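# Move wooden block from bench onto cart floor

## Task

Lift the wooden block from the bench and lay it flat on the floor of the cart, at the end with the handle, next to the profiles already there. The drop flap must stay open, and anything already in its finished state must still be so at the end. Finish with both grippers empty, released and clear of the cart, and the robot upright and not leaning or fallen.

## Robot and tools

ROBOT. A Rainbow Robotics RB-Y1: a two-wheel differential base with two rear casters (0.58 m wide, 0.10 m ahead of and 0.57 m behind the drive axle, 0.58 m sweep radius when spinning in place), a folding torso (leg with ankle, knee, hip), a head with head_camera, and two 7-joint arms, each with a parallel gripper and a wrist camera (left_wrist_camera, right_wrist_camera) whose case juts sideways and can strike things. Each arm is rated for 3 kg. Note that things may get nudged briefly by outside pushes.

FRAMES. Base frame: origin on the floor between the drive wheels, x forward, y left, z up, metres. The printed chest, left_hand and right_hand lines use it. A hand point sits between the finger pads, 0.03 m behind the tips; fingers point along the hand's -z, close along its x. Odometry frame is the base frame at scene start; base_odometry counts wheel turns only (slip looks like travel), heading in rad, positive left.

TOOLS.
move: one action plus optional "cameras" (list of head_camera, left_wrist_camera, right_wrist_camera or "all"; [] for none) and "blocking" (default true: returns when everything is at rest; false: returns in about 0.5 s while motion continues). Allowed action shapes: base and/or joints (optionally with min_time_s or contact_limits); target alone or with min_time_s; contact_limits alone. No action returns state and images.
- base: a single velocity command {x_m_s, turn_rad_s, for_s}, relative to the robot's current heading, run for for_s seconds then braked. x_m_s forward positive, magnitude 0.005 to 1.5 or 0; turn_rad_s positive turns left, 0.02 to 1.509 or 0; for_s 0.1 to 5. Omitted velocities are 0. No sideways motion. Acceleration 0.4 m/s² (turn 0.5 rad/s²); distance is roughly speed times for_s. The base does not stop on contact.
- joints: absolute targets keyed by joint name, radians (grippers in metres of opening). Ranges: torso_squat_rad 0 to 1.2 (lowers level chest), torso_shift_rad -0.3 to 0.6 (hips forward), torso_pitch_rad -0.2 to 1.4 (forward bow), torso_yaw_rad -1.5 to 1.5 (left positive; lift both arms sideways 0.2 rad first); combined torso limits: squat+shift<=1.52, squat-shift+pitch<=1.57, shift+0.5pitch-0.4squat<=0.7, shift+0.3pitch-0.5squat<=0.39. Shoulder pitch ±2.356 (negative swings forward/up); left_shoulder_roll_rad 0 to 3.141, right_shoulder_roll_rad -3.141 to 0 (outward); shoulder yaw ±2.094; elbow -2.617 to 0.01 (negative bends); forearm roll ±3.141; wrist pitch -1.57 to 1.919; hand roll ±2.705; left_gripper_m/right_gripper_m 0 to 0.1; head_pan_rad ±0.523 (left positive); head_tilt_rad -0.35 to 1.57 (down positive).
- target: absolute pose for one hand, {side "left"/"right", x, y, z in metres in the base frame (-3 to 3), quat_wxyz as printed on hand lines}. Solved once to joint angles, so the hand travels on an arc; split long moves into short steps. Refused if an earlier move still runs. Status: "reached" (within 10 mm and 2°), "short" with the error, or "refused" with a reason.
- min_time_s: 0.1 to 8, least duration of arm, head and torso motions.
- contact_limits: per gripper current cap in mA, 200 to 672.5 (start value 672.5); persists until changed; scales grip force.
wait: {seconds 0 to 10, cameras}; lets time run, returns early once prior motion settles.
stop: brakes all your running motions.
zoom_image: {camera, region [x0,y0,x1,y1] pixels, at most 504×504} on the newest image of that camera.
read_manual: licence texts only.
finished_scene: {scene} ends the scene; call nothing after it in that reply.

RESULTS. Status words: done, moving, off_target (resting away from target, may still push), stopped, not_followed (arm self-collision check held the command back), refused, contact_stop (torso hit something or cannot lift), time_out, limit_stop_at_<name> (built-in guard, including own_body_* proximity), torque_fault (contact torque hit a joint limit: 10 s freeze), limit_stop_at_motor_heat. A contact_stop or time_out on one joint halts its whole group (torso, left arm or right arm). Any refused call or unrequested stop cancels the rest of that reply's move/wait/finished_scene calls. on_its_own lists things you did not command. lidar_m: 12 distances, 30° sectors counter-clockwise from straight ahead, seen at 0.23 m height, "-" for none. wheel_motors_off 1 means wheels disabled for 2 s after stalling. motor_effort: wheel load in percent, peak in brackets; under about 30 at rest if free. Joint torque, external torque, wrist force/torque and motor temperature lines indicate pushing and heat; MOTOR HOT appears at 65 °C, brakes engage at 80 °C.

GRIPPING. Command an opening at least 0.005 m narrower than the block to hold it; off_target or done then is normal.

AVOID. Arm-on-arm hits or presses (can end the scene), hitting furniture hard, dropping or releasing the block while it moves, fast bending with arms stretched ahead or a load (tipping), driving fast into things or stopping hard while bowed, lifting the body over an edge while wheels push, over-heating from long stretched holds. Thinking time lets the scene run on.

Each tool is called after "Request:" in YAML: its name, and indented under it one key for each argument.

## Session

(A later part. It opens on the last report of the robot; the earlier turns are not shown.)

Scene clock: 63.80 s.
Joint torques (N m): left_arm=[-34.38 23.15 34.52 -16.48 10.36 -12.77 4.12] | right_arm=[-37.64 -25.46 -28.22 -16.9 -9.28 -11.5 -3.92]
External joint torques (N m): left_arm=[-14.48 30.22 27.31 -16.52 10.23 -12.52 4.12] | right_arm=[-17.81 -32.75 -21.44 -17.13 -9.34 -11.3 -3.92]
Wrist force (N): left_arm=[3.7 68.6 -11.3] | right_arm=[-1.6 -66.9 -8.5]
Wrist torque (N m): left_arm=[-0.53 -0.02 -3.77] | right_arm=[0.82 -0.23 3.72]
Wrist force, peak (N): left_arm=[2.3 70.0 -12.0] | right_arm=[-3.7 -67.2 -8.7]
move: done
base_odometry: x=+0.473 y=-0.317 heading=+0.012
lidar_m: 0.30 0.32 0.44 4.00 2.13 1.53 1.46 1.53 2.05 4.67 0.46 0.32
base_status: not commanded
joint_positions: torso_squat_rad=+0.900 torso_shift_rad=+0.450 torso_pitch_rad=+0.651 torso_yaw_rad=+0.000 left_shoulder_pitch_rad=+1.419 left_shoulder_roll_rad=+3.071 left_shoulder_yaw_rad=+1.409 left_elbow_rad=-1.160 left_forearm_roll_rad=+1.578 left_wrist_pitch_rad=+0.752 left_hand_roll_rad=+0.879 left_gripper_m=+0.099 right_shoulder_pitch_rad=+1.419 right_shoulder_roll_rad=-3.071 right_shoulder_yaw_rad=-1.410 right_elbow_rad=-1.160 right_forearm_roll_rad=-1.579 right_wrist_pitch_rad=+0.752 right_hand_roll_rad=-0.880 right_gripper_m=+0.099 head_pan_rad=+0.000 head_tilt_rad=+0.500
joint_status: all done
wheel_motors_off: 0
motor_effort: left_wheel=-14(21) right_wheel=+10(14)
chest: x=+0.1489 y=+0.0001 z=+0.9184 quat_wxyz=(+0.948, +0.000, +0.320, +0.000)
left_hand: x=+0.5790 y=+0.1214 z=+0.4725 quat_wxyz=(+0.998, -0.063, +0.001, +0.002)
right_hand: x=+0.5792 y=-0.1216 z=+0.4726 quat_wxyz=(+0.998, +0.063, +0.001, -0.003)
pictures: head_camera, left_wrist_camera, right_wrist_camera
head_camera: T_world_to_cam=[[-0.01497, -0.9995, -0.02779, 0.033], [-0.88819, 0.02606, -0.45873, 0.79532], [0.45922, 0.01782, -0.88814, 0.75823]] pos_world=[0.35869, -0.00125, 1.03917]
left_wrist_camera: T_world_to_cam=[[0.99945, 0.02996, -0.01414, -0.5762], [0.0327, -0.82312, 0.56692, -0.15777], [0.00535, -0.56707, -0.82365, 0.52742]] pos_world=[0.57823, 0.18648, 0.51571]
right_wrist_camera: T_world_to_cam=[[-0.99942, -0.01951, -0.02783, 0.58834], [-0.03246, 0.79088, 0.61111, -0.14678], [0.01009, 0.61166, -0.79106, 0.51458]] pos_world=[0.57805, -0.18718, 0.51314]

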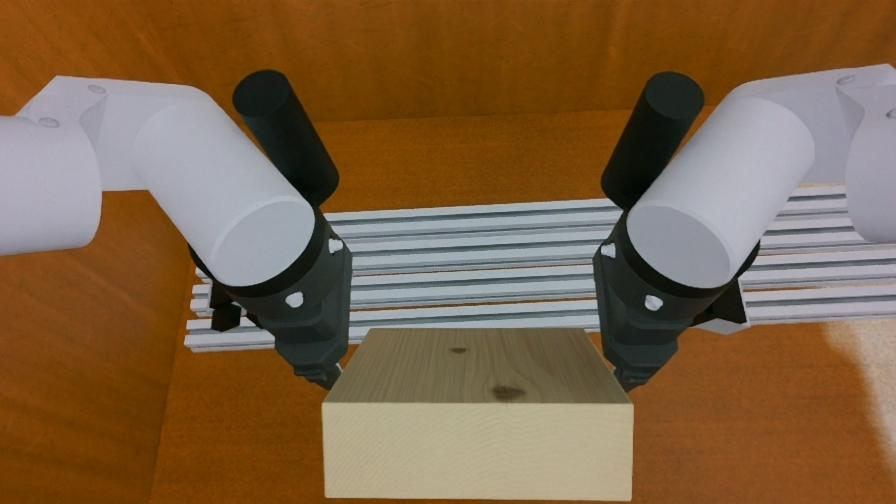

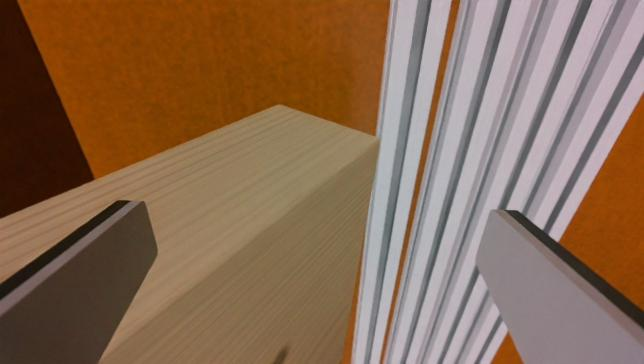

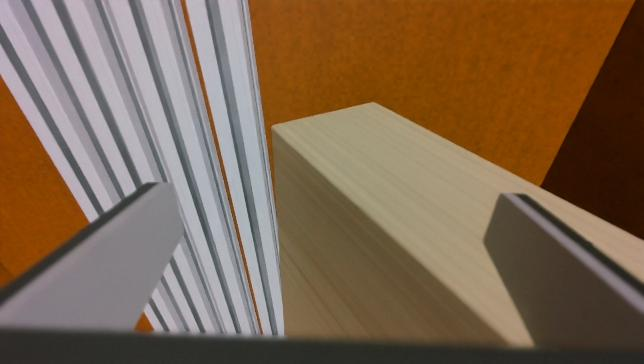

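Request:
move:
  base: {"x_m_s":0.1,"for_s":0.12}

Request:
move:
  joints: {"torso_squat_rad":0.99}
  min_time_s: 1

Request:
move:
  joints: {"left_shoulder_pitch_rad":1.419,"left_shoulder_roll_rad":3.065,"left_shoulder_yaw_rad":1.416,"left_elbow_rad":-1.170,"left_forearm_roll_rad":1.584,"left_wrist_pitch_rad":0.746,"left_hand_roll_rad":0.870,"right_shoulder_pitch_rad":1.419,"right_shoulder_roll_rad":-3.065,"right_shoulder_yaw_rad":-1.416,"right_elbow_rad":-1.170,"right_forearm_roll_rad":-1.584,"right_wrist_pitch_rad":0.746,"right_hand_roll_rad":-0.870}
  min_time_s: 0.6

Request:
move:
  joints: {"torso_squat_rad":1.05,"torso_pitch_rad":0.69}
  min_time_s: 2.5
  cameras: ["all"]

Scene clock: 71.10 s.
Joint torques (N m): left_arm=[-33.63 23.24 34.27 -16.88 10.48 -12.56 4.17] | right_arm=[-37.17 -25.47 -28.72 -17.27 -9.45 -11.44 -3.81]
External joint torques (N m): left_arm=[-13.72 30.31 27.07 -16.92 10.35 -12.3 4.17] | right_arm=[-17.34 -32.76 -21.94 -17.51 -9.52 -11.24 -3.81]
Wrist force (N): left_arm=[3.2 69.1 -11.2] | right_arm=[-1.6 -67.4 -8.4]
Wrist torque (N m): left_arm=[-0.59 -0.11 -3.73] | right_arm=[0.88 -0.28 3.70]
Wrist force, peak (N): left_arm=[3.7 69.7 -11.5] | right_arm=[-1.6 -67.4 -8.4]
move: done
base_odometry: x=+0.481 y=-0.317 heading=+0.011
lidar_m: 0.29 0.30 0.43 3.95 2.14 1.53 1.46 1.54 2.05 4.66 0.45 0.31
base_status: done (sent for 0.13 of 0.13 s)
joint_positions: torso_squat_rad=+0.900 torso_shift_rad=+0.450 torso_pitch_rad=+0.651 torso_yaw_rad=+0.000 left_shoulder_pitch_rad=+1.419 left_shoulder_roll_rad=+3.071 left_shoulder_yaw_rad=+1.409 left_elbow_rad=-1.160 left_forearm_roll_rad=+1.578 left_wrist_pitch_rad=+0.752 left_hand_roll_rad=+0.879 left_gripper_m=+0.099 right_shoulder_pitch_rad=+1.419 right_shoulder_roll_rad=-3.071 right_shoulder_yaw_rad=-1.410 right_elbow_rad=-1.160 right_forearm_roll_rad=-1.579 right_wrist_pitch_rad=+0.752 right_hand_roll_rad=-0.880 right_gripper_m=+0.099 head_pan_rad=+0.000 head_tilt_rad=+0.500
joint_status: not commanded
wheel_motors_off: 0
motor_effort: left_wheel=-8(25) right_wheel=+10(32)
chest: x=+0.1489 y=+0.0001 z=+0.9185 quat_wxyz=(+0.948, +0.000, +0.320, +0.000)
left_hand: x=+0.5791 y=+0.1214 z=+0.4726 quat_wxyz=(+0.998, -0.063, +0.001, +0.002)
right_hand: x=+0.5793 y=-0.1216 z=+0.4727 quat_wxyz=(+0.998, +0.063, +0.001, -0.003)
pictures: none

Scene clock: 72.37 s.
Joint torques (N m): left_arm=[-26.07 27.9 31.12 -14.75 8.57 -16.32 4.15] | right_arm=[-29.13 -29.28 -26.61 -14.69 -7.48 -15.38 -3.88]
External joint torques (N m): left_arm=[-6.06 35.01 23.88 -14.84 8.44 -16.06 4.15] | right_arm=[-9.2 -36.6 -19.79 -14.96 -7.55 -15.18 -3.88]
Wrist force (N): left_arm=[-7.6 75.1 39.1] | right_arm=[-13.5 -73.0 42.9]
Wrist torque (N m): left_arm=[-1.16 2.74 -4.25] | right_arm=[1.64 2.48 4.18]
Wrist force, peak (N): left_arm=[-7.7 75.1 41.6] | right_arm=[-13.8 -73.2 46.3]
move: done
base_odometry: x=+0.480 y=-0.317 heading=+0.012
lidar_m: 0.30 0.31 0.42 3.95 2.13 1.54 1.46 1.53 2.06 4.66 0.45 0.32
base_status: not commanded
joint_positions: torso_squat_rad=+0.990 torso_shift_rad=+0.449 torso_pitch_rad=+0.647 torso_yaw_rad=+0.000 left_shoulder_pitch_rad=+1.417 left_shoulder_roll_rad=+3.070 left_shoulder_yaw_rad=+1.410 left_elbow_rad=-1.160 left_forearm_roll_rad=+1.579 left_wrist_pitch_rad=+0.753 left_hand_roll_rad=+0.879 left_gripper_m=+0.099 right_shoulder_pitch_rad=+1.417 right_shoulder_roll_rad=-3.070 right_shoulder_yaw_rad=-1.411 right_elbow_rad=-1.160 right_forearm_roll_rad=-1.579 right_wrist_pitch_rad=+0.753 right_hand_roll_rad=-0.880 right_gripper_m=+0.099 head_pan_rad=+0.000 head_tilt_rad=+0.500
joint_status: all done
wheel_motors_off: 0
motor_effort: left_wheel=+0(10) right_wheel=+16(19)
chest: x=+0.1251 y=+0.0001 z=+0.8733 quat_wxyz=(+0.948, +0.000, +0.318, +0.000)
left_hand: x=+0.5580 y=+0.1214 z=+0.4301 quat_wxyz=(+0.998, -0.063, -0.002, +0.002)
right_hand: x=+0.5580 y=-0.1215 z=+0.4301 quat_wxyz=(+0.998, +0.063, -0.002, -0.003)
pictures: none

Scene clock: 73.27 s.
Joint torques (N m): left_arm=[-22.65 14.39 23.88 -9.61 5.85 -11.02 2.36] | right_arm=[-23.76 -13.92 -19.79 -8.36 -4.49 -10.19 -2.34]
External joint torques (N m): left_arm=[-2.74 21.57 16.62 -9.67 5.72 -10.75 2.36] | right_arm=[-3.93 -21.3 -12.95 -8.61 -4.55 -9.98 -2.34]
Wrist force (N): left_arm=[-4.2 45.2 16.7] | right_arm=[-11.8 -44.5 25.6]
Wrist torque (N m): left_arm=[0.18 1.54 -2.38] | right_arm=[0.99 1.52 2.38]
Wrist force, peak (N): left_arm=[-7.0 74.8 39.2] | right_arm=[-13.1 -73.2 42.4]
move: done
base_odometry: x=+0.480 y=-0.317 heading=+0.012
lidar_m: 0.30 0.30 0.42 3.94 2.13 1.54 1.46 1.53 2.05 4.66 0.46 0.32
base_status: not commanded
joint_positions: torso_squat_rad=+0.990 torso_shift_rad=+0.449 torso_pitch_rad=+0.648 torso_yaw_rad=+0.000 left_shoulder_pitch_rad=+1.420 left_shoulder_roll_rad=+3.060 left_shoulder_yaw_rad=+1.412 left_elbow_rad=-1.168 left_forearm_roll_rad=+1.583 left_wrist_pitch_rad=+0.749 left_hand_roll_rad=+0.869 left_gripper_m=+0.099 right_shoulder_pitch_rad=+1.420 right_shoulder_roll_rad=-3.059 right_shoulder_yaw_rad=-1.413 right_elbow_rad=-1.168 right_forearm_roll_rad=-1.583 right_wrist_pitch_rad=+0.748 right_hand_roll_rad=-0.869 right_gripper_m=+0.099 head_pan_rad=+0.000 head_tilt_rad=+0.500
joint_status: all done
wheel_motors_off: 0
motor_effort: left_wheel=+0(1) right_wheel=+15(17)
chest: x=+0.1255 y=+0.0001 z=+0.8731 quat_wxyz=(+0.948, +0.000, +0.318, +0.000)
left_hand: x=+0.5576 y=+0.1238 z=+0.4300 quat_wxyz=(+0.998, -0.066, -0.001, +0.001)
right_hand: x=+0.5576 y=-0.1235 z=+0.4301 quat_wxyz=(+0.998, +0.066, -0.001, -0.002)
pictures: none

Scene clock: 76.07 s.
Joint torques (N m): left_arm=[-18.52 18.37 20.58 -12.1 6.73 -9.89 2.38] | right_arm=[9.26 -33 -2.74 -15.06 -4.04 -8.44 -2.19]
External joint torques (N m): left_arm=[0.91 25.38 13.5 -11.9 6.57 -9.67 2.38] | right_arm=[28.74 -40.29 3.99 -15.12 -4.08 -8.26 -2.19]
Wrist force (N): left_arm=[5.5 48.2 24.3] | right_arm=[14.8 -49.3 110.9]
Wrist torque (N m): left_arm=[0.30 1.88 -2.40] | right_arm=[3.61 6.87 2.27]
Wrist force, peak (N): left_arm=[5.8 48.9 24.8] | right_arm=[15.7 -49.8 111.5]
move: done
base_odometry: x=+0.481 y=-0.317 heading=+0.011
lidar_m: 0.29 0.32 0.44 3.95 2.13 1.54 1.46 1.53 2.05 4.67 0.47 0.31
base_status: not commanded
joint_positions: torso_squat_rad=+1.050 torso_shift_rad=+0.448 torso_pitch_rad=+0.685 torso_yaw_rad=+0.000 left_shoulder_pitch_rad=+1.419 left_shoulder_roll_rad=+3.059 left_shoulder_yaw_rad=+1.413 left_elbow_rad=-1.167 left_forearm_roll_rad=+1.582 left_wrist_pitch_rad=+0.748 left_hand_roll_rad=+0.869 left_gripper_m=+0.099 right_shoulder_pitch_rad=+1.412 right_shoulder_roll_rad=-3.055 right_shoulder_yaw_rad=-1.417 right_elbow_rad=-1.166 right_forearm_roll_rad=-1.583 right_wrist_pitch_rad=+0.748 right_hand_roll_rad=-0.869 right_gripper_m=+0.099 head_pan_rad=+0.000 head_tilt_rad=+0.500
joint_status: all done
wheel_motors_off: 0
motor_effort: left_wheel=-10(11) right_wheel=+8(17)
chest: x=+0.1184 y=+0.0001 z=+0.8340 quat_wxyz=(+0.942, +0.000, +0.336, +0.000)
left_hand: x=+0.5352 y=+0.1239 z=+0.3758 quat_wxyz=(+0.998, -0.066, +0.016, +0.003)
right_hand: x=+0.5406 y=-0.1235 z=+0.3798 quat_wxyz=(+0.998, +0.067, +0.011, -0.005)
pictures: head_camera, left_wrist_camera, right_wrist_camera
head_camera: T_world_to_cam=[[-0.01602, -0.99951, -0.027, 0.02966], [-0.90311, 0.02606, -0.42863, 0.70614], [0.42912, 0.01752, -0.90308, 0.71325]] pos_world=[0.33212, -0.00125, 0.94759]
left_wrist_camera: T_world_to_cam=[[0.99858, 0.02922, -0.04452, -0.52184], [0.04943, -0.81987, 0.57042, -0.11023], [-0.01983, -0.57181, -0.82015, 0.46223]] pos_world=[0.53571, 0.18918, 0.41874]
right_wrist_camera: T_world_to_cam=[[-0.99982, -0.0174, -0.00735, 0.53985], [-0.01822, 0.7858, 0.61821, -0.10083], [-0.00498, 0.61824, -0.78598, 0.44976]] pos_world=[0.54016, -0.18943, 0.4198]

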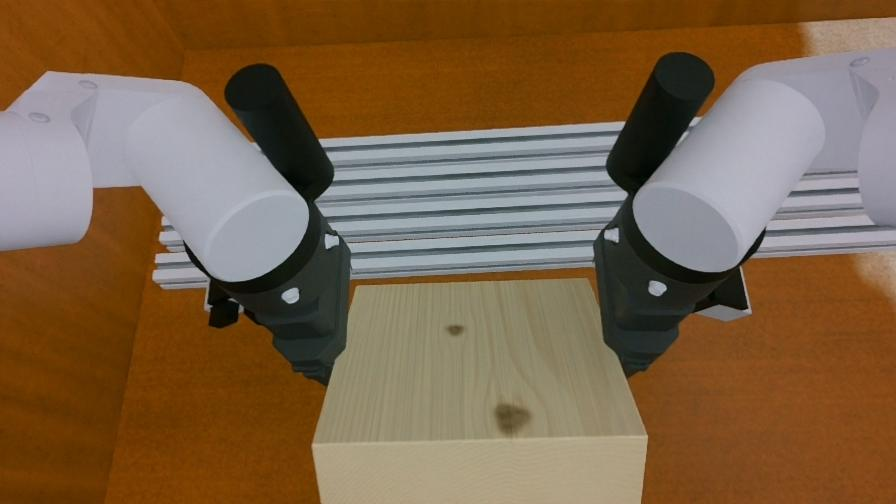

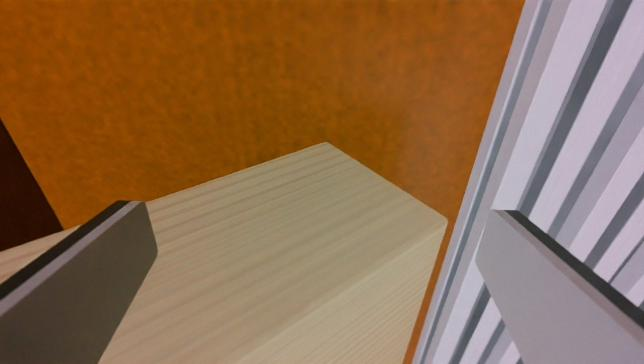

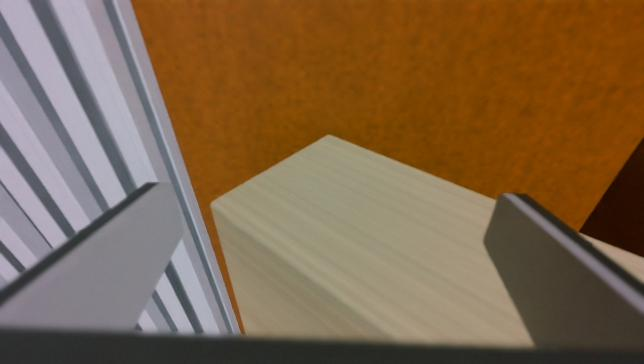

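Request:
move:
  joints: {"left_shoulder_pitch_rad":1.421,"left_shoulder_roll_rad":3.058,"left_shoulder_yaw_rad":1.4163,"left_elbow_rad":-1.173,"left_forearm_roll_rad":1.5855,"left_wrist_pitch_rad":0.7445,"left_hand_roll_rad":0.8648,"right_shoulder_pitch_rad":1.421,"right_shoulder_roll_rad":-3.058,"right_shoulder_yaw_rad":-1.4163,"right_elbow_rad":-1.173,"right_forearm_roll_rad":-1.5855,"right_wrist_pitch_rad":0.7445,"right_hand_roll_rad":-0.8648}
  min_time_s: 0.6

Request:
move:
  joints: {"torso_pitch_rad":0.735}
  min_time_s: 2
  cameras: ["all"]

Scene clock: 80.37 s.
Joint torques (N m): left_arm=[-15.48 11.92 17.48 -10.93 5.57 -7.54 1.46] | right_arm=[13.21 -24.99 0.49 -13.2 -2.63 -5.82 -1.21]
External joint torques (N m): left_arm=[3.91 18.98 10.39 -10.72 5.4 -7.32 1.46] | right_arm=[32.66 -32.32 7.23 -13.26 -2.66 -5.63 -1.21]
Wrist force (N): left_arm=[6.1 34.6 17.9] | right_arm=[16.2 -34.1 100.5]
Wrist torque (N m): left_arm=[0.31 1.48 -1.64] | right_arm=[2.95 6.32 1.39]
Wrist force, peak (N): left_arm=[5.5 49.2 24.9] | right_arm=[14.7 -50.2 111.3]
move: done
base_odometry: x=+0.481 y=-0.317 heading=+0.011
lidar_m: 0.30 0.31 0.43 3.95 2.13 1.53 1.46 1.54 2.08 4.67 0.47 0.31
base_status: not commanded
joint_positions: torso_squat_rad=+1.050 torso_shift_rad=+0.448 torso_pitch_rad=+0.685 torso_yaw_rad=+0.000 left_shoulder_pitch_rad=+1.420 left_shoulder_roll_rad=+3.053 left_shoulder_yaw_rad=+1.414 left_elbow_rad=-1.170 left_forearm_roll_rad=+1.584 left_wrist_pitch_rad=+0.746 left_hand_roll_rad=+0.864 left_gripper_m=+0.099 right_shoulder_pitch_rad=+1.413 right_shoulder_roll_rad=-3.050 right_shoulder_yaw_rad=-1.418 right_elbow_rad=-1.170 right_forearm_roll_rad=-1.585 right_wrist_pitch_rad=+0.746 right_hand_roll_rad=-0.864 right_gripper_m=+0.099 head_pan_rad=+0.000 head_tilt_rad=+0.500
joint_status: all done
wheel_motors_off: 0
motor_effort: left_wheel=-11(11) right_wheel=+9(10)
chest: x=+0.1186 y=+0.0001 z=+0.8338 quat_wxyz=(+0.942, +0.000, +0.336, +0.000)
left_hand: x=+0.5352 y=+0.1252 z=+0.3759 quat_wxyz=(+0.998, -0.067, +0.016, +0.002)
right_hand: x=+0.5406 y=-0.1245 z=+0.3799 quat_wxyz=(+0.998, +0.068, +0.011, -0.004)
pictures: none

Scene clock: 81.57 s.
Joint torques (N m): left_arm=[-22.11 10.11 19.1 -9.05 5.19 -7.57 1.69] | right_arm=[7.6 -24.54 0.96 -18.43 -5.17 -0.77 -1.13]
External joint torques (N m): left_arm=[-2.74 17.16 12.02 -8.84 5.02 -7.35 1.69] | right_arm=[27.05 -31.88 7.7 -18.49 -5.21 -0.58 -1.14]
Wrist force (N): left_arm=[1.3 34.2 5.3] | right_arm=[36.8 -28.8 51.6]
Wrist torque (N m): left_arm=[0.47 0.93 -1.69] | right_arm=[1.98 4.26 0.69]
Wrist force, peak (N): left_arm=[5.4 37.8 21.2] | right_arm=[21.0 -36.0 123.7]
move: contact_stop
base_odometry: x=+0.481 y=-0.317 heading=+0.012
lidar_m: 0.29 0.31 0.43 3.93 2.13 1.54 1.46 1.53 2.06 4.65 0.47 0.31
base_status: not commanded
joint_positions: torso_squat_rad=+1.051 torso_shift_rad=+0.446 torso_pitch_rad=+0.684 torso_yaw_rad=-0.001 left_shoulder_pitch_rad=+1.422 left_shoulder_roll_rad=+3.054 left_shoulder_yaw_rad=+1.414 left_elbow_rad=-1.171 left_forearm_roll_rad=+1.584 left_wrist_pitch_rad=+0.746 left_hand_roll_rad=+0.864 left_gripper_m=+0.099 right_shoulder_pitch_rad=+1.414 right_shoulder_roll_rad=-3.050 right_shoulder_yaw_rad=-1.418 right_elbow_rad=-1.168 right_forearm_roll_rad=-1.584 right_wrist_pitch_rad=+0.745 right_hand_roll_rad=-0.865 right_gripper_m=+0.099 head_pan_rad=+0.000 head_tilt_rad=+0.500
joint_status: torso_pitch_rad contact_stop (moved -0.001 of +0.050)
wheel_motors_off: 0
on_its_own: torso_pitch_rad is held at +0.686, not at your +0.735, since a contact_stop
motor_effort: left_wheel=-12(29) right_wheel=-4(13)
chest: x=+0.1175 y=+0.0001 z=+0.8342 quat_wxyz=(+0.942, +0.000, +0.335, +0.000)
left_hand: x=+0.5335 y=+0.1251 z=+0.3760 quat_wxyz=(+0.998, -0.067, +0.017, +0.002)
right_hand: x=+0.5400 y=-0.1252 z=+0.3802 quat_wxyz=(+0.998, +0.068, +0.010, -0.005)
pictures: head_camera, left_wrist_camera, right_wrist_camera
head_camera: T_world_to_cam=[[-0.01622, -0.99951, -0.02678, 0.02951], [-0.90277, 0.02615, -0.42932, 0.70595], [0.42981, 0.01722, -0.90276, 0.71351]] pos_world=[0.33112, -0.00125, 0.94799]
left_wrist_camera: T_world_to_cam=[[0.99857, 0.02773, -0.04568, -0.5196], [0.04891, -0.81862, 0.57225, -0.10977], [-0.02153, -0.57367, -0.8188, 0.46356]] pos_world=[0.53421, 0.19048, 0.41865]
right_wrist_camera: T_world_to_cam=[[-0.99981, -0.01738, -0.00903, 0.53993], [-0.01923, 0.78448, 0.61986, -0.10001], [-0.00369, 0.61992, -0.78466, 0.45016]] pos_world=[0.53956, -0.19122, 0.42009]

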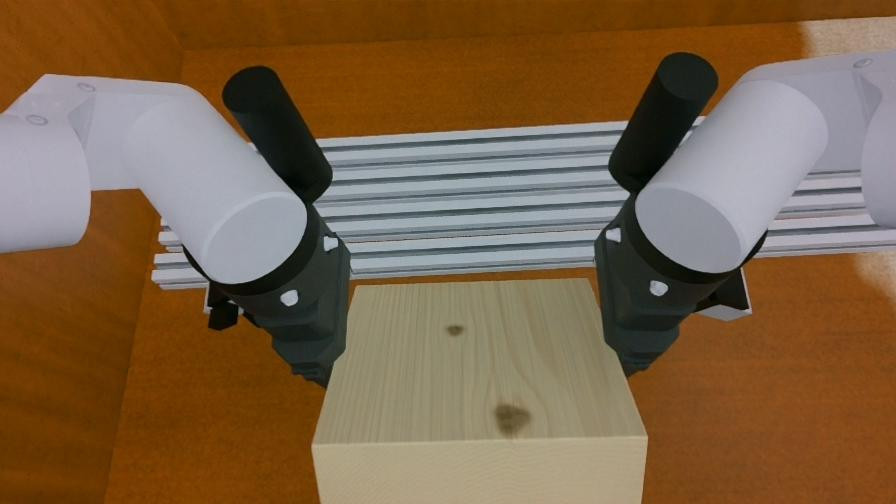

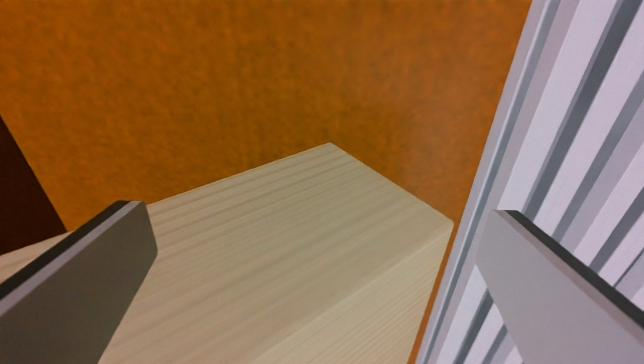

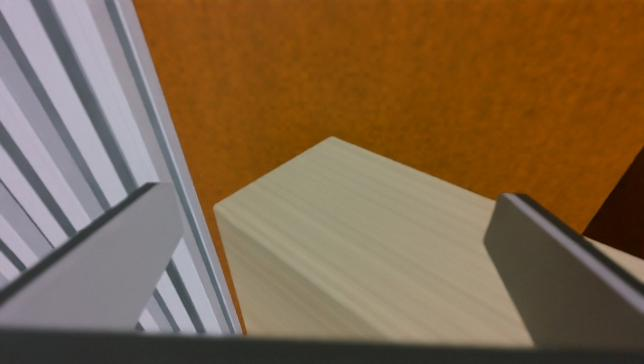

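Request:
move:
  joints: {"torso_squat_rad":1.0,"torso_pitch_rad":0.68}
  min_time_s: 0.8

Request:
move:
  base: {"x_m_s":0.1,"for_s":0.4}
  cameras: ["all"]

Scene clock: 85.87 s.
Joint torques (N m): left_arm=[-26.12 4.88 21.07 -7.76 5.09 -5.71 1.71] | right_arm=[-26.18 -6.07 -14.89 -7.9 -4.41 -4.48 -1.15]
External joint torques (N m): left_arm=[-6.73 11.92 13.97 -7.55 4.92 -5.49 1.71] | right_arm=[-6.86 -13.37 -8.21 -7.91 -4.43 -4.31 -1.15]
Wrist force (N): left_arm=[2.6 29.1 -16.4] | right_arm=[-1.2 -26.1 -11.4]
Wrist torque (N m): left_arm=[0.43 -0.33 -1.32] | right_arm=[-0.20 -0.45 1.30]
Wrist force, peak (N): left_arm=[3.4 32.5 -19.7] | right_arm=[37.6 -28.9 52.1]
move: done
base_odometry: x=+0.481 y=-0.317 heading=+0.012
lidar_m: 0.30 0.32 0.43 3.95 2.13 1.53 1.46 1.54 2.08 4.66 0.44 0.32
base_status: not commanded
joint_positions: torso_squat_rad=+1.000 torso_shift_rad=+0.447 torso_pitch_rad=+0.681 torso_yaw_rad=+0.000 left_shoulder_pitch_rad=+1.423 left_shoulder_roll_rad=+3.055 left_shoulder_yaw_rad=+1.413 left_elbow_rad=-1.171 left_forearm_roll_rad=+1.584 left_wrist_pitch_rad=+0.746 left_hand_roll_rad=+0.864 left_gripper_m=+0.099 right_shoulder_pitch_rad=+1.423 right_shoulder_roll_rad=-3.054 right_shoulder_yaw_rad=-1.414 right_elbow_rad=-1.171 right_forearm_roll_rad=-1.584 right_wrist_pitch_rad=+0.746 right_hand_roll_rad=-0.865 right_gripper_m=+0.099 head_pan_rad=+0.000 head_tilt_rad=+0.500
joint_status: all done
wheel_motors_off: 0
motor_effort: left_wheel=-8(13) right_wheel=+6(9)
chest: x=+0.1303 y=+0.0001 z=+0.8620 quat_wxyz=(+0.943, +0.000, +0.334, +0.000)
left_hand: x=+0.5467 y=+0.1246 z=+0.4045 quat_wxyz=(+0.998, -0.067, +0.016, +0.002)
right_hand: x=+0.5471 y=-0.1251 z=+0.4050 quat_wxyz=(+0.998, +0.067, +0.015, -0.003)
pictures: none

Scene clock: 86.83 s.
Joint torques (N m): left_arm=[-26.23 4.88 20.89 -7.82 5.04 -5.54 1.56] | right_arm=[-27.16 -5.53 -15.13 -7.28 -4.35 -4.57 -1.22]
External joint torques (N m): left_arm=[-6.84 11.92 13.8 -7.61 4.87 -5.32 1.56] | right_arm=[-7.85 -12.82 -8.44 -7.29 -4.38 -4.4 -1.21]
Wrist force (N): left_arm=[2.5 29.3 -17.7] | right_arm=[-1.0 -26.5 -11.0]
Wrist torque (N m): left_arm=[0.42 -0.41 -1.38] | right_arm=[-0.12 -0.40 1.33]
Wrist force, peak (N): left_arm=[2.0 29.7 -17.7] | right_arm=[-2.6 -26.4 -11.5]
move: done
base_odometry: x=+0.521 y=-0.317 heading=+0.011
lidar_m: 0.25 0.26 0.37 1.66 2.21 1.57 1.51 1.58 2.12 4.49 0.39 0.26
base_status: done (sent for 0.4 of 0.4 s)
joint_positions: torso_squat_rad=+1.000 torso_shift_rad=+0.447 torso_pitch_rad=+0.681 torso_yaw_rad=+0.000 left_shoulder_pitch_rad=+1.423 left_shoulder_roll_rad=+3.055 left_shoulder_yaw_rad=+1.413 left_elbow_rad=-1.171 left_forearm_roll_rad=+1.584 left_wrist_pitch_rad=+0.746 left_hand_roll_rad=+0.864 left_gripper_m=+0.099 right_shoulder_pitch_rad=+1.423 right_shoulder_roll_rad=-3.055 right_shoulder_yaw_rad=-1.414 right_elbow_rad=-1.171 right_forearm_roll_rad=-1.584 right_wrist_pitch_rad=+0.746 right_hand_roll_rad=-0.865 right_gripper_m=+0.099 head_pan_rad=+0.000 head_tilt_rad=+0.500
joint_status: not commanded
wheel_motors_off: 0
motor_effort: left_wheel=-5(21) right_wheel=+4(32)
chest: x=+0.1303 y=+0.0001 z=+0.8620 quat_wxyz=(+0.943, +0.000, +0.334, +0.000)
left_hand: x=+0.5467 y=+0.1246 z=+0.4045 quat_wxyz=(+0.998, -0.067, +0.016, +0.002)
right_hand: x=+0.5469 y=-0.1251 z=+0.4049 quat_wxyz=(+0.998, +0.067, +0.016, -0.002)
pictures: head_camera, left_wrist_camera, right_wrist_camera
head_camera: T_world_to_cam=[[-0.0161, -0.99951, -0.02692, 0.03057], [-0.9015, 0.02615, -0.43198, 0.73154], [0.43247, 0.01731, -0.90148, 0.73174]] pos_world=[0.34352, -0.00125, 0.97648]
left_wrist_camera: T_world_to_cam=[[0.99867, 0.02659, -0.04416, -0.53199], [0.04711, -0.81841, 0.5727, -0.12639], [-0.02091, -0.57402, -0.81858, 0.48652]] pos_world=[0.54741, 0.18998, 0.44715]
right_wrist_camera: T_world_to_cam=[[-0.99975, -0.0224, 0.00142, 0.54217], [-0.01673, 0.78585, 0.61819, -0.11578], [-0.01497, 0.61801, -0.78603, 0.47585]] pos_world=[0.54722, -0.19095, 0.44483]

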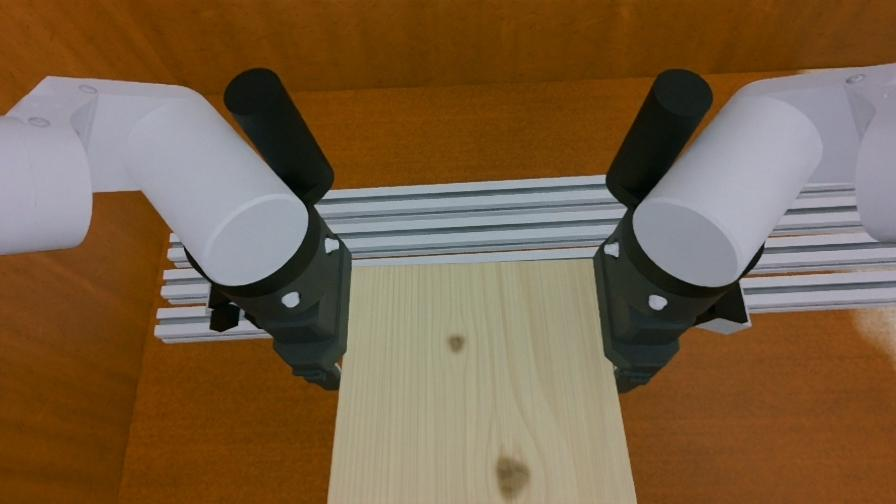

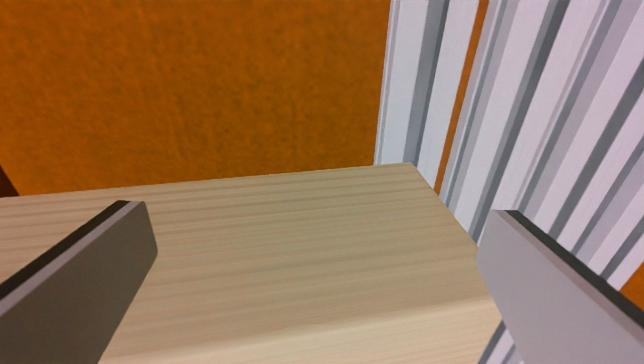

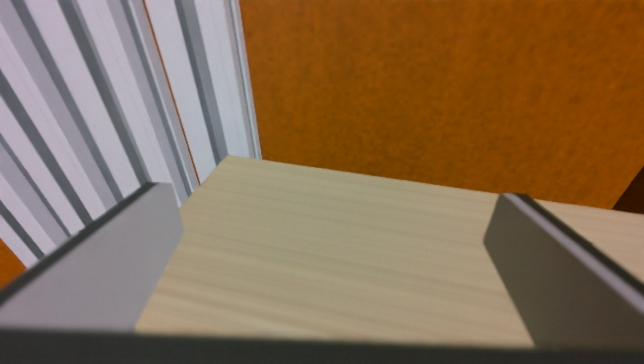

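Request:
move:
  joints: {"torso_squat_rad":1.03,"torso_shift_rad":0.43,"torso_pitch_rad":0.70}
  min_time_s: 1
  cameras: ["left_wrist_camera"]

Request:
move:
  joints: {"torso_squat_rad":1.05,"torso_shift_rad":0.452,"torso_pitch_rad":0.73}
  min_time_s: 1.2
  cameras: ["all"]

Scene clock: 92.53 s.
Joint torques (N m): left_arm=[-26.24 4.67 21.06 -7.81 5.03 -5.51 1.65] | right_arm=[-27.2 -5.36 -15.39 -7.41 -4.45 -4.85 -1.17]
External joint torques (N m): left_arm=[-7.14 11.62 14.08 -7.46 4.85 -5.31 1.64] | right_arm=[-8.16 -12.56 -8.81 -7.28 -4.45 -4.7 -1.17]
Wrist force (N): left_arm=[3.3 28.4 -15.4] | right_arm=[-1.1 -26.0 -11.2]
Wrist torque (N m): left_arm=[0.52 -0.40 -1.14] | right_arm=[-0.28 -0.37 1.30]
Wrist force, peak (N): left_arm=[2.3 29.6 -17.9] | right_arm=[-2.5 -27.3 -10.5]
move: done
base_odometry: x=+0.521 y=-0.317 heading=+0.011
lidar_m: 0.26 0.27 0.37 1.65 2.19 1.58 1.50 1.57 2.12 4.51 0.38 0.28
base_status: not commanded
joint_positions: torso_squat_rad=+1.030 torso_shift_rad=+0.430 torso_pitch_rad=+0.701 torso_yaw_rad=+0.000 left_shoulder_pitch_rad=+1.423 left_shoulder_roll_rad=+3.055 left_shoulder_yaw_rad=+1.413 left_elbow_rad=-1.171 left_forearm_roll_rad=+1.584 left_wrist_pitch_rad=+0.746 left_hand_roll_rad=+0.864 left_gripper_m=+0.099 right_shoulder_pitch_rad=+1.423 right_shoulder_roll_rad=-3.055 right_shoulder_yaw_rad=-1.414 right_elbow_rad=-1.171 right_forearm_roll_rad=-1.584 right_wrist_pitch_rad=+0.746 right_hand_roll_rad=-0.864 right_gripper_m=+0.099 head_pan_rad=+0.000 head_tilt_rad=+0.500
joint_status: all done
wheel_motors_off: 0
motor_effort: left_wheel=-3(6) right_wheel=+6(7)
chest: x=+0.1218 y=+0.0001 z=+0.8446 quat_wxyz=(+0.939, +0.000, +0.343, +0.000)
left_hand: x=+0.5291 y=+0.1246 z=+0.3790 quat_wxyz=(+0.997, -0.067, +0.026, +0.002)
right_hand: x=+0.5293 y=-0.1251 z=+0.3793 quat_wxyz=(+0.997, +0.067, +0.025, -0.003)
left_wrist_camera: T_world_to_cam=[[0.9976, 0.02664, -0.06385, -0.50757], [0.05844, -0.81842, 0.57164, -0.11651], [-0.03703, -0.574, -0.81802, 0.47355]] pos_world=[0.5307, 0.18998, 0.42157]

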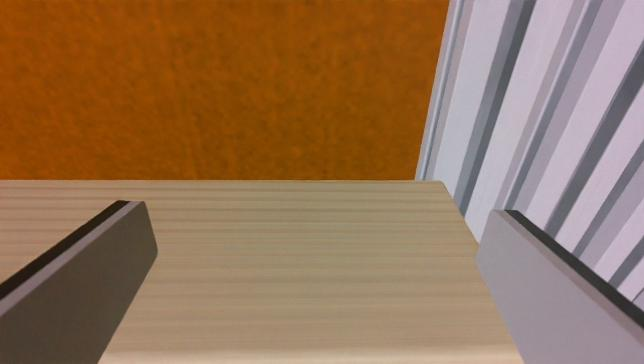

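Scene clock: 94.03 s.
Joint torques (N m): left_arm=[-18.79 10.76 18.02 -8.16 4.53 -7.23 1.37] | right_arm=[-14.38 -12.05 -11.71 -2.61 -2.52 -8.19 -1.69]
External joint torques (N m): left_arm=[-0.03 17.58 11.16 -7.63 4.32 -7.06 1.37] | right_arm=[4.33 -19.15 -5.23 -2.32 -2.5 -8.07 -1.68]
Wrist force (N): left_arm=[2.5 35.2 16.8] | right_arm=[-32.1 -34.6 69.7]
Wrist torque (N m): left_arm=[0.21 1.42 -1.53] | right_arm=[1.49 -2.74 1.83]
Wrist force, peak (N): left_arm=[2.5 35.2 16.8] | right_arm=[-33.4 -35.4 73.9]
move: done
base_odometry: x=+0.521 y=-0.317 heading=+0.011
lidar_m: 0.26 0.28 0.37 1.66 2.20 1.57 1.51 1.57 2.12 4.52 0.41 0.27
base_status: not commanded
joint_positions: torso_squat_rad=+1.050 torso_shift_rad=+0.450 torso_pitch_rad=+0.726 torso_yaw_rad=-0.001 left_shoulder_pitch_rad=+1.421 left_shoulder_roll_rad=+3.054 left_shoulder_yaw_rad=+1.414 left_elbow_rad=-1.171 left_forearm_roll_rad=+1.584 left_wrist_pitch_rad=+0.746 left_hand_roll_rad=+0.864 left_gripper_m=+0.099 right_shoulder_pitch_rad=+1.420 right_shoulder_roll_rad=-3.053 right_shoulder_yaw_rad=-1.415 right_elbow_rad=-1.172 right_forearm_roll_rad=-1.585 right_wrist_pitch_rad=+0.746 right_hand_roll_rad=-0.864 right_gripper_m=+0.099 head_pan_rad=+0.000 head_tilt_rad=+0.500
joint_status: all done
wheel_motors_off: 0
motor_effort: left_wheel=-2(6) right_wheel=+11(14)
chest: x=+0.1291 y=+0.0001 z=+0.8252 quat_wxyz=(+0.935, +0.000, +0.355, +0.000)
left_hand: x=+0.5256 y=+0.1247 z=+0.3501 quat_wxyz=(+0.997, -0.067, +0.037, +0.004)
right_hand: x=+0.5260 y=-0.1249 z=+0.3511 quat_wxyz=(+0.997, +0.067, +0.037, -0.004)
pictures: head_camera, left_wrist_camera, right_wrist_camera
head_camera: T_world_to_cam=[[-0.0176, -0.99951, -0.02596, 0.0289], [-0.92019, 0.02635, -0.39058, 0.68277], [0.39107, 0.01701, -0.9202, 0.71987]] pos_world=[0.34727, -0.00135, 0.92985]
left_wrist_camera: T_world_to_cam=[[0.9958, 0.02738, -0.08737, -0.49677], [0.07254, -0.81824, 0.57028, -0.10672], [-0.05588, -0.57422, -0.81679, 0.4594]] pos_world=[0.52809, 0.19008, 0.39269]
right_wrist_camera: T_world_to_cam=[[-0.99877, -0.02224, 0.04436, 0.5058], [0.01, 0.7854, 0.6189, -0.09736], [-0.04861, 0.61858, -0.78421, 0.45033]] pos_world=[0.52804, -0.19085, 0.39098]

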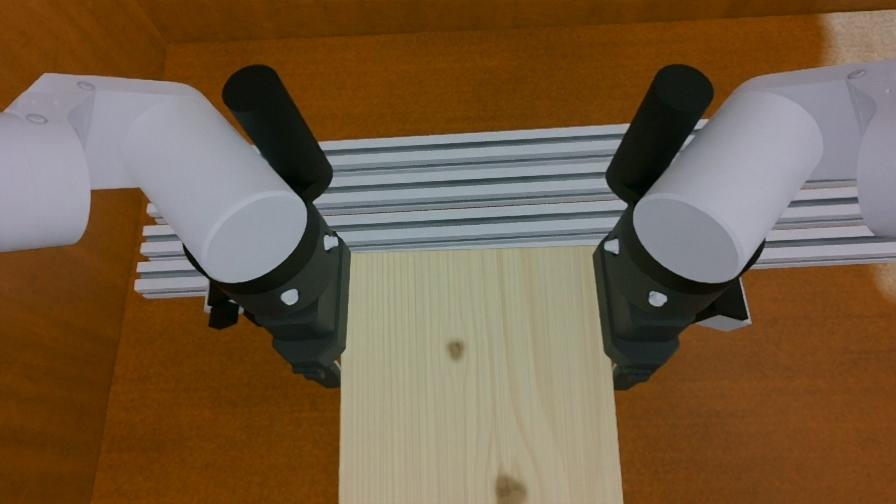

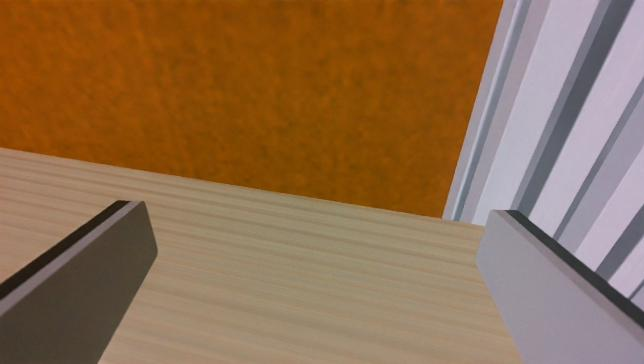

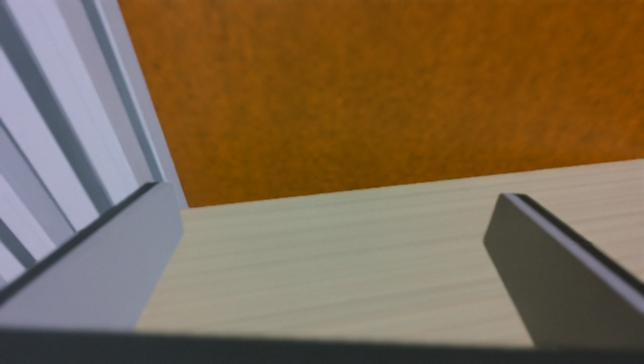

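Request:
move:
  joints: {"torso_pitch_rad":0.69}
  min_time_s: 0.5

Request:
move:
  base: {"x_m_s":-0.1,"for_s":0.2}
  cameras: ["all"]

Scene clock: 96.80 s.
Joint torques (N m): left_arm=[-25.91 5.67 19.67 -8.06 4.79 -5.79 1.44] | right_arm=[-26.49 -6.65 -15.17 -6.74 -3.97 -4.98 -1.74]
External joint torques (N m): left_arm=[-6.65 12.66 12.63 -7.78 4.61 -5.58 1.44] | right_arm=[-7.32 -13.89 -8.54 -6.68 -3.98 -4.82 -1.74]
Wrist force (N): left_arm=[2.5 28.8 -17.2] | right_arm=[-0.5 -26.5 -11.3]
Wrist torque (N m): left_arm=[0.46 -0.31 -1.37] | right_arm=[-0.21 -0.32 1.31]
Wrist force, peak (N): left_arm=[2.2 35.7 15.8] | right_arm=[-32.1 -35.0 70.7]
move: done
base_odometry: x=+0.521 y=-0.317 heading=+0.011
lidar_m: 0.26 0.27 0.38 1.65 2.20 1.57 1.50 1.58 2.12 4.52 0.40 0.29
base_status: not commanded
joint_positions: torso_squat_rad=+1.050 torso_shift_rad=+0.452 torso_pitch_rad=+0.691 torso_yaw_rad=-0.001 left_shoulder_pitch_rad=+1.423 left_shoulder_roll_rad=+3.055 left_shoulder_yaw_rad=+1.413 left_elbow_rad=-1.171 left_forearm_roll_rad=+1.584 left_wrist_pitch_rad=+0.746 left_hand_roll_rad=+0.864 left_gripper_m=+0.099 right_shoulder_pitch_rad=+1.423 right_shoulder_roll_rad=-3.054 right_shoulder_yaw_rad=-1.414 right_elbow_rad=-1.171 right_forearm_roll_rad=-1.585 right_wrist_pitch_rad=+0.746 right_hand_roll_rad=-0.864 right_gripper_m=+0.099 head_pan_rad=+0.000 head_tilt_rad=+0.500
joint_status: all done
wheel_motors_off: 0
motor_effort: left_wheel=-5(8) right_wheel=+6(14)
chest: x=+0.1214 y=+0.0001 z=+0.8323 quat_wxyz=(+0.941, +0.000, +0.339, +0.000)
left_hand: x=+0.5335 y=+0.1246 z=+0.3708 quat_wxyz=(+0.998, -0.067, +0.021, +0.002)
right_hand: x=+0.5335 y=-0.1251 z=+0.3711 quat_wxyz=(+0.998, +0.067, +0.020, -0.003)
pictures: none

Scene clock: 97.57 s.
Joint torques (N m): left_arm=[-26.7 4.89 20.26 -7.77 5 -5.72 1.25] | right_arm=[-27.71 -5.72 -15.58 -7.2 -4.2 -4.8 -1.8]
External joint torques (N m): left_arm=[-7.45 11.89 13.22 -7.49 4.83 -5.51 1.25] | right_arm=[-8.53 -12.97 -8.95 -7.15 -4.21 -4.64 -1.8]
Wrist force (N): left_arm=[2.6 29.6 -17.3] | right_arm=[-0.5 -26.6 -10.7]
Wrist torque (N m): left_arm=[0.44 -0.34 -1.37] | right_arm=[-0.09 -0.26 1.30]
Wrist force, peak (N): left_arm=[2.4 29.6 -17.5] | right_arm=[-1.4 -27.5 -11.5]
move: done
base_odometry: x=+0.504 y=-0.317 heading=+0.010
lidar_m: 0.27 0.28 0.39 1.66 2.17 1.56 1.48 1.54 2.08 4.61 0.42 0.31
base_status: done (sent for 0.2 of 0.2 s)
joint_positions: torso_squat_rad=+1.050 torso_shift_rad=+0.452 torso_pitch_rad=+0.691 torso_yaw_rad=-0.001 left_shoulder_pitch_rad=+1.423 left_shoulder_roll_rad=+3.055 left_shoulder_yaw_rad=+1.413 left_elbow_rad=-1.171 left_forearm_roll_rad=+1.584 left_wrist_pitch_rad=+0.746 left_hand_roll_rad=+0.864 left_gripper_m=+0.099 right_shoulder_pitch_rad=+1.423 right_shoulder_roll_rad=-3.054 right_shoulder_yaw_rad=-1.414 right_elbow_rad=-1.171 right_forearm_roll_rad=-1.584 right_wrist_pitch_rad=+0.746 right_hand_roll_rad=-0.864 right_gripper_m=+0.099 head_pan_rad=+0.000 head_tilt_rad=+0.500
joint_status: not commanded
wheel_motors_off: 0
motor_effort: left_wheel=-13(34) right_wheel=+14(33)
chest: x=+0.1213 y=+0.0001 z=+0.8323 quat_wxyz=(+0.941, +0.000, +0.338, +0.000)
left_hand: x=+0.5332 y=+0.1245 z=+0.3708 quat_wxyz=(+0.998, -0.067, +0.021, +0.002)
right_hand: x=+0.5334 y=-0.1251 z=+0.3711 quat_wxyz=(+0.998, +0.067, +0.021, -0.003)
pictures: head_camera, left_wrist_camera, right_wrist_camera
head_camera: T_world_to_cam=[[-0.01649, -0.99951, -0.02671, 0.02953], [-0.90568, 0.02625, -0.42316, 0.70386], [0.42365, 0.01721, -0.90566, 0.71338]] pos_world=[0.33573, -0.00125, 0.94472]
left_wrist_camera: T_world_to_cam=[[0.99819, 0.02671, -0.05396, -0.5162], [0.05283, -0.81833, 0.57231, -0.10939], [-0.02887, -0.57412, -0.81826, 0.46281]] pos_world=[0.5344, 0.18998, 0.41346]
right_wrist_camera: T_world_to_cam=[[-0.99968, -0.02253, 0.01142, 0.52491], [-0.01065, 0.78586, 0.61832, -0.09834], [-0.02291, 0.618, -0.78585, 0.45334]] pos_world=[0.53408, -0.19105, 0.41106]

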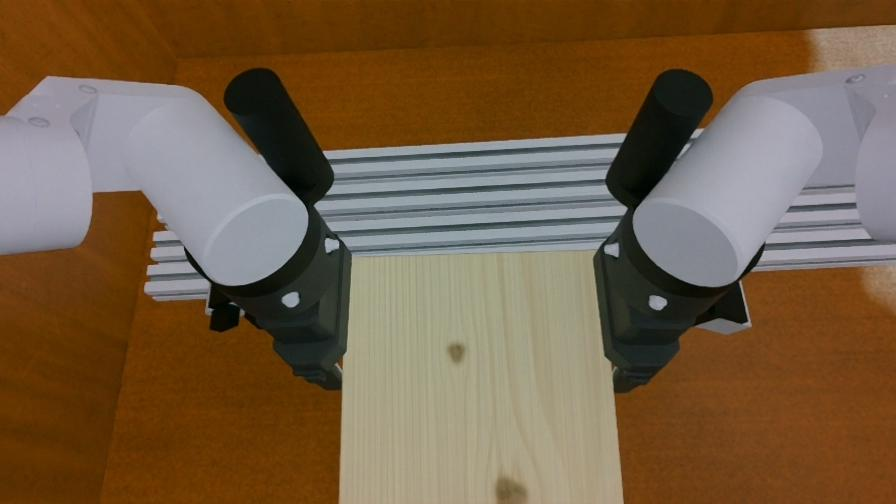

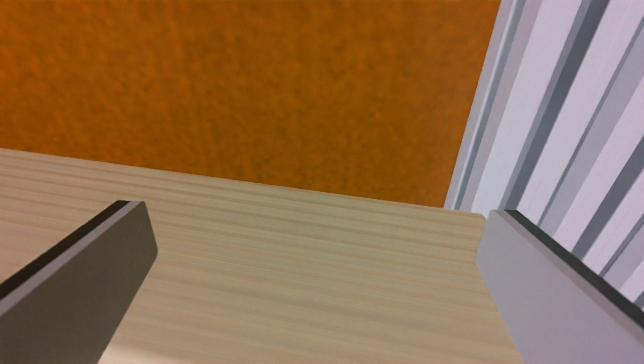

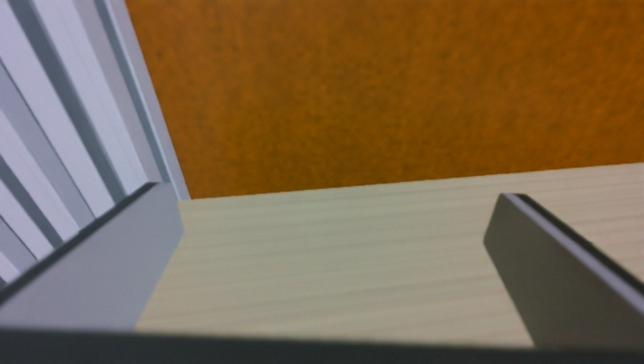

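Request:
move:
  joints: {"torso_pitch_rad":0.755,"torso_shift_rad":0.47}
  min_time_s: 2
  cameras: ["all"]

Scene clock: 102.30 s.
Joint torques (N m): left_arm=[-18.01 8.6 17.06 -7.57 4.19 -6.98 1.37] | right_arm=[-20.53 -8.87 -14.18 -8.75 -3.66 -5.3 -1.07]
External joint torques (N m): left_arm=[0.33 15.27 10.35 -6.84 3.95 -6.85 1.37] | right_arm=[-2.26 -15.83 -7.86 -8.28 -3.61 -5.22 -1.07]
Wrist force (N): left_arm=[2.9 30.7 13.3] | right_arm=[1.1 -30.7 15.9]
Wrist torque (N m): left_arm=[0.23 1.33 -1.55] | right_arm=[0.59 0.93 1.19]
Wrist force, peak (N): left_arm=[2.1 29.4 -18.3] | right_arm=[1.0 -31.1 16.1]
move: done
base_odometry: x=+0.504 y=-0.317 heading=+0.010
lidar_m: 0.26 0.30 0.40 1.67 2.17 1.56 1.49 1.55 2.09 4.58 0.42 0.31
base_status: not commanded
joint_positions: torso_squat_rad=+1.050 torso_shift_rad=+0.469 torso_pitch_rad=+0.754 torso_yaw_rad=-0.001 left_shoulder_pitch_rad=+1.421 left_shoulder_roll_rad=+3.054 left_shoulder_yaw_rad=+1.414 left_elbow_rad=-1.171 left_forearm_roll_rad=+1.584 left_wrist_pitch_rad=+0.746 left_hand_roll_rad=+0.864 left_gripper_m=+0.099 right_shoulder_pitch_rad=+1.422 right_shoulder_roll_rad=-3.054 right_shoulder_yaw_rad=-1.414 right_elbow_rad=-1.171 right_forearm_roll_rad=-1.585 right_wrist_pitch_rad=+0.746 right_hand_roll_rad=-0.865 right_gripper_m=+0.099 head_pan_rad=+0.000 head_tilt_rad=+0.500
joint_status: all done
wheel_motors_off: 0
motor_effort: left_wheel=-15(16) right_wheel=+13(16)
chest: x=+0.1413 y=+0.0001 z=+0.8167 quat_wxyz=(+0.930, +0.000, +0.368, +0.000)
left_hand: x=+0.5245 y=+0.1244 z=+0.3310 quat_wxyz=(+0.996, -0.067, +0.051, +0.004)
right_hand: x=+0.5246 y=-0.1252 z=+0.3311 quat_wxyz=(+0.996, +0.067, +0.051, -0.005)
pictures: head_camera, left_wrist_camera, right_wrist_camera
head_camera: T_world_to_cam=[[-0.01814, -0.99951, -0.02562, 0.02878], [-0.93052, 0.02625, -0.3653, 0.67154], [0.36579, 0.01721, -0.93054, 0.71926]] pos_world=[0.3623, -0.00125, 0.91535]
left_wrist_camera: T_world_to_cam=[[0.99303, 0.0271, -0.11472, -0.4869], [0.08799, -0.81804, 0.56839, -0.10345], [-0.07844, -0.57452, -0.81472, 0.45484]] pos_world=[0.52828, 0.18988, 0.37351]
right_wrist_camera: T_world_to_cam=[[-0.99713, -0.02181, 0.07248, 0.49505], [0.02772, 0.78585, 0.61779, -0.0936], [-0.07044, 0.61803, -0.78299, 0.44577]] pos_world=[0.52763, -0.19115, 0.37098]

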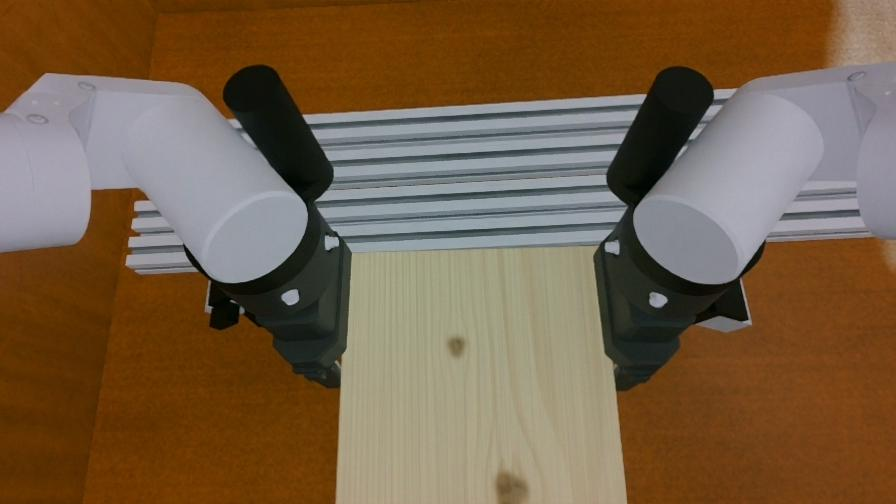

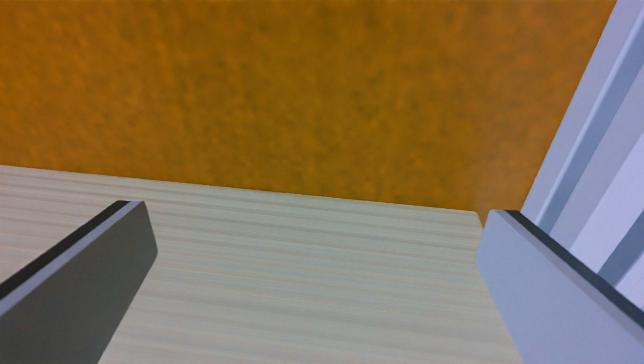

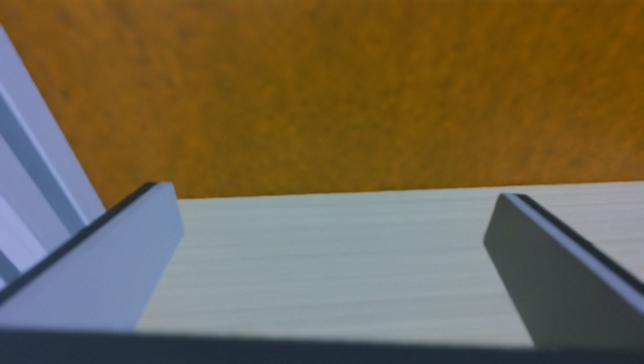

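Request:
move:
  joints: {"left_shoulder_pitch_rad":1.456,"left_shoulder_roll_rad":2.939,"left_shoulder_yaw_rad":1.418,"left_elbow_rad":-1.222,"left_forearm_roll_rad":1.610,"left_wrist_pitch_rad":0.712,"left_hand_roll_rad":0.776,"right_shoulder_pitch_rad":1.456,"right_shoulder_roll_rad":-2.939,"right_shoulder_yaw_rad":-1.418,"right_elbow_rad":-1.222,"right_forearm_roll_rad":-1.610,"right_wrist_pitch_rad":0.712,"right_hand_roll_rad":-0.776}
  min_time_s: 2
  cameras: ["all"]

Scene clock: 107.30 s.
Joint torques (N m): left_arm=[-15.24 -8.47 8.85 -1.19 0.58 -0.69 -0.31] | right_arm=[-16.54 11.57 -8.04 -1.03 -0.34 -0.28 0.05]
External joint torques (N m): left_arm=[2.16 -0.45 2.26 -0.61 0.35 -0.57 -0.31] | right_arm=[0.77 3.29 -1.83 -0.71 -0.28 -0.22 0.06]
Wrist force (N): left_arm=[1.8 1.2 -7.2] | right_arm=[0.2 0.4 -5.3]
Wrist torque (N m): left_arm=[-0.23 0.26 0.14] | right_arm=[-0.03 0.09 -0.19]
Wrist force, peak (N): left_arm=[2.5 31.9 13.8] | right_arm=[1.3 -31.2 15.2]
move: done
base_odometry: x=+0.504 y=-0.317 heading=+0.010
lidar_m: 0.27 0.28 0.40 1.67 2.17 1.56 1.49 1.56 2.09 4.60 0.42 0.30
base_status: not commanded
joint_positions: torso_squat_rad=+1.050 torso_shift_rad=+0.470 torso_pitch_rad=+0.755 torso_yaw_rad=-0.001 left_shoulder_pitch_rad=+1.456 left_shoulder_roll_rad=+2.939 left_shoulder_yaw_rad=+1.418 left_elbow_rad=-1.222 left_forearm_roll_rad=+1.610 left_wrist_pitch_rad=+0.712 left_hand_roll_rad=+0.776 left_gripper_m=+0.099 right_shoulder_pitch_rad=+1.456 right_shoulder_roll_rad=-2.940 right_shoulder_yaw_rad=-1.418 right_elbow_rad=-1.222 right_forearm_roll_rad=-1.610 right_wrist_pitch_rad=+0.712 right_hand_roll_rad=-0.776 right_gripper_m=+0.099 head_pan_rad=+0.000 head_tilt_rad=+0.500
joint_status: all done
wheel_motors_off: 0
motor_effort: left_wheel=-15(15) right_wheel=+13(15)
chest: x=+0.1417 y=+0.0001 z=+0.8164 quat_wxyz=(+0.930, +0.000, +0.368, +0.000)
left_hand: x=+0.5233 y=+0.1698 z=+0.3311 quat_wxyz=(+0.996, -0.069, +0.049, +0.004)
right_hand: x=+0.5230 y=-0.1703 z=+0.3312 quat_wxyz=(+0.996, +0.069, +0.049, -0.005)
pictures: head_camera, left_wrist_camera, right_wrist_camera
head_camera: T_world_to_cam=[[-0.01817, -0.99951, -0.0256, 0.02876], [-0.93091, 0.02625, -0.3643, 0.67105], [0.36479, 0.01721, -0.93093, 0.71934]] pos_world=[0.3628, -0.00125, 0.91486]
left_wrist_camera: T_world_to_cam=[[0.99342, 0.02738, -0.1112, -0.48825], [0.08653, -0.81555, 0.57218, -0.06722], [-0.07502, -0.57804, -0.81255, 0.47891]] pos_world=[0.52678, 0.23538, 0.37331]
right_wrist_camera: T_world_to_cam=[[-0.99735, -0.02265, 0.06918, 0.49353], [0.02529, 0.78333, 0.62109, -0.05852], [-0.06826, 0.6212, -0.78068, 0.47224]] pos_world=[0.52594, -0.23633, 0.37087]

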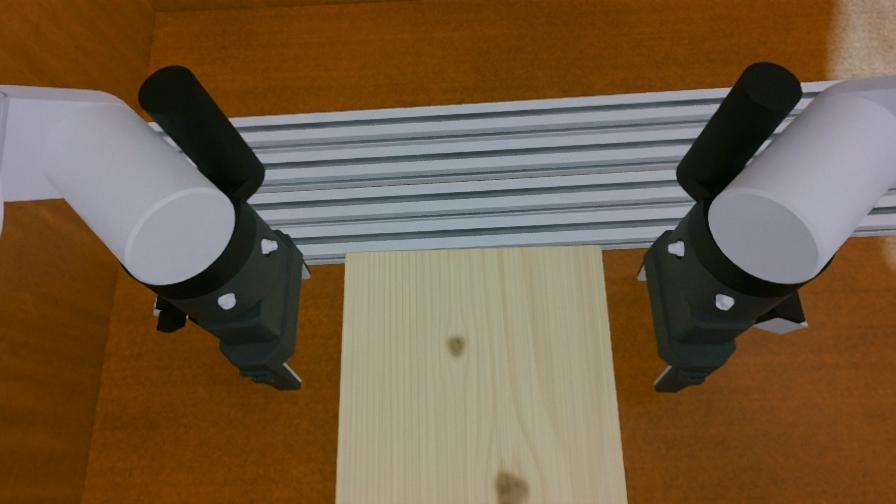

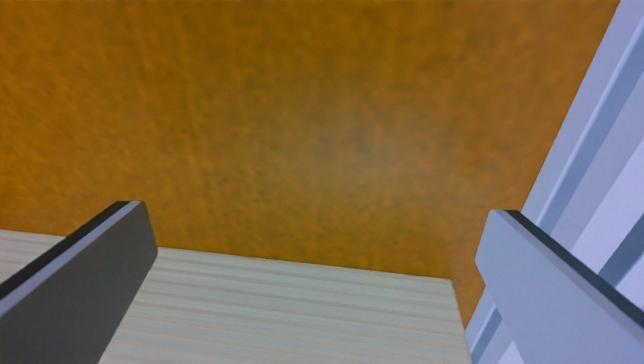

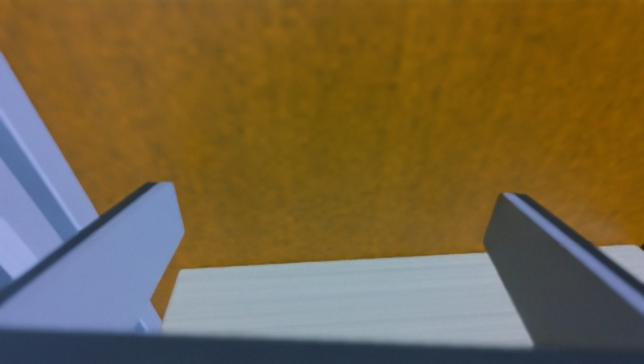

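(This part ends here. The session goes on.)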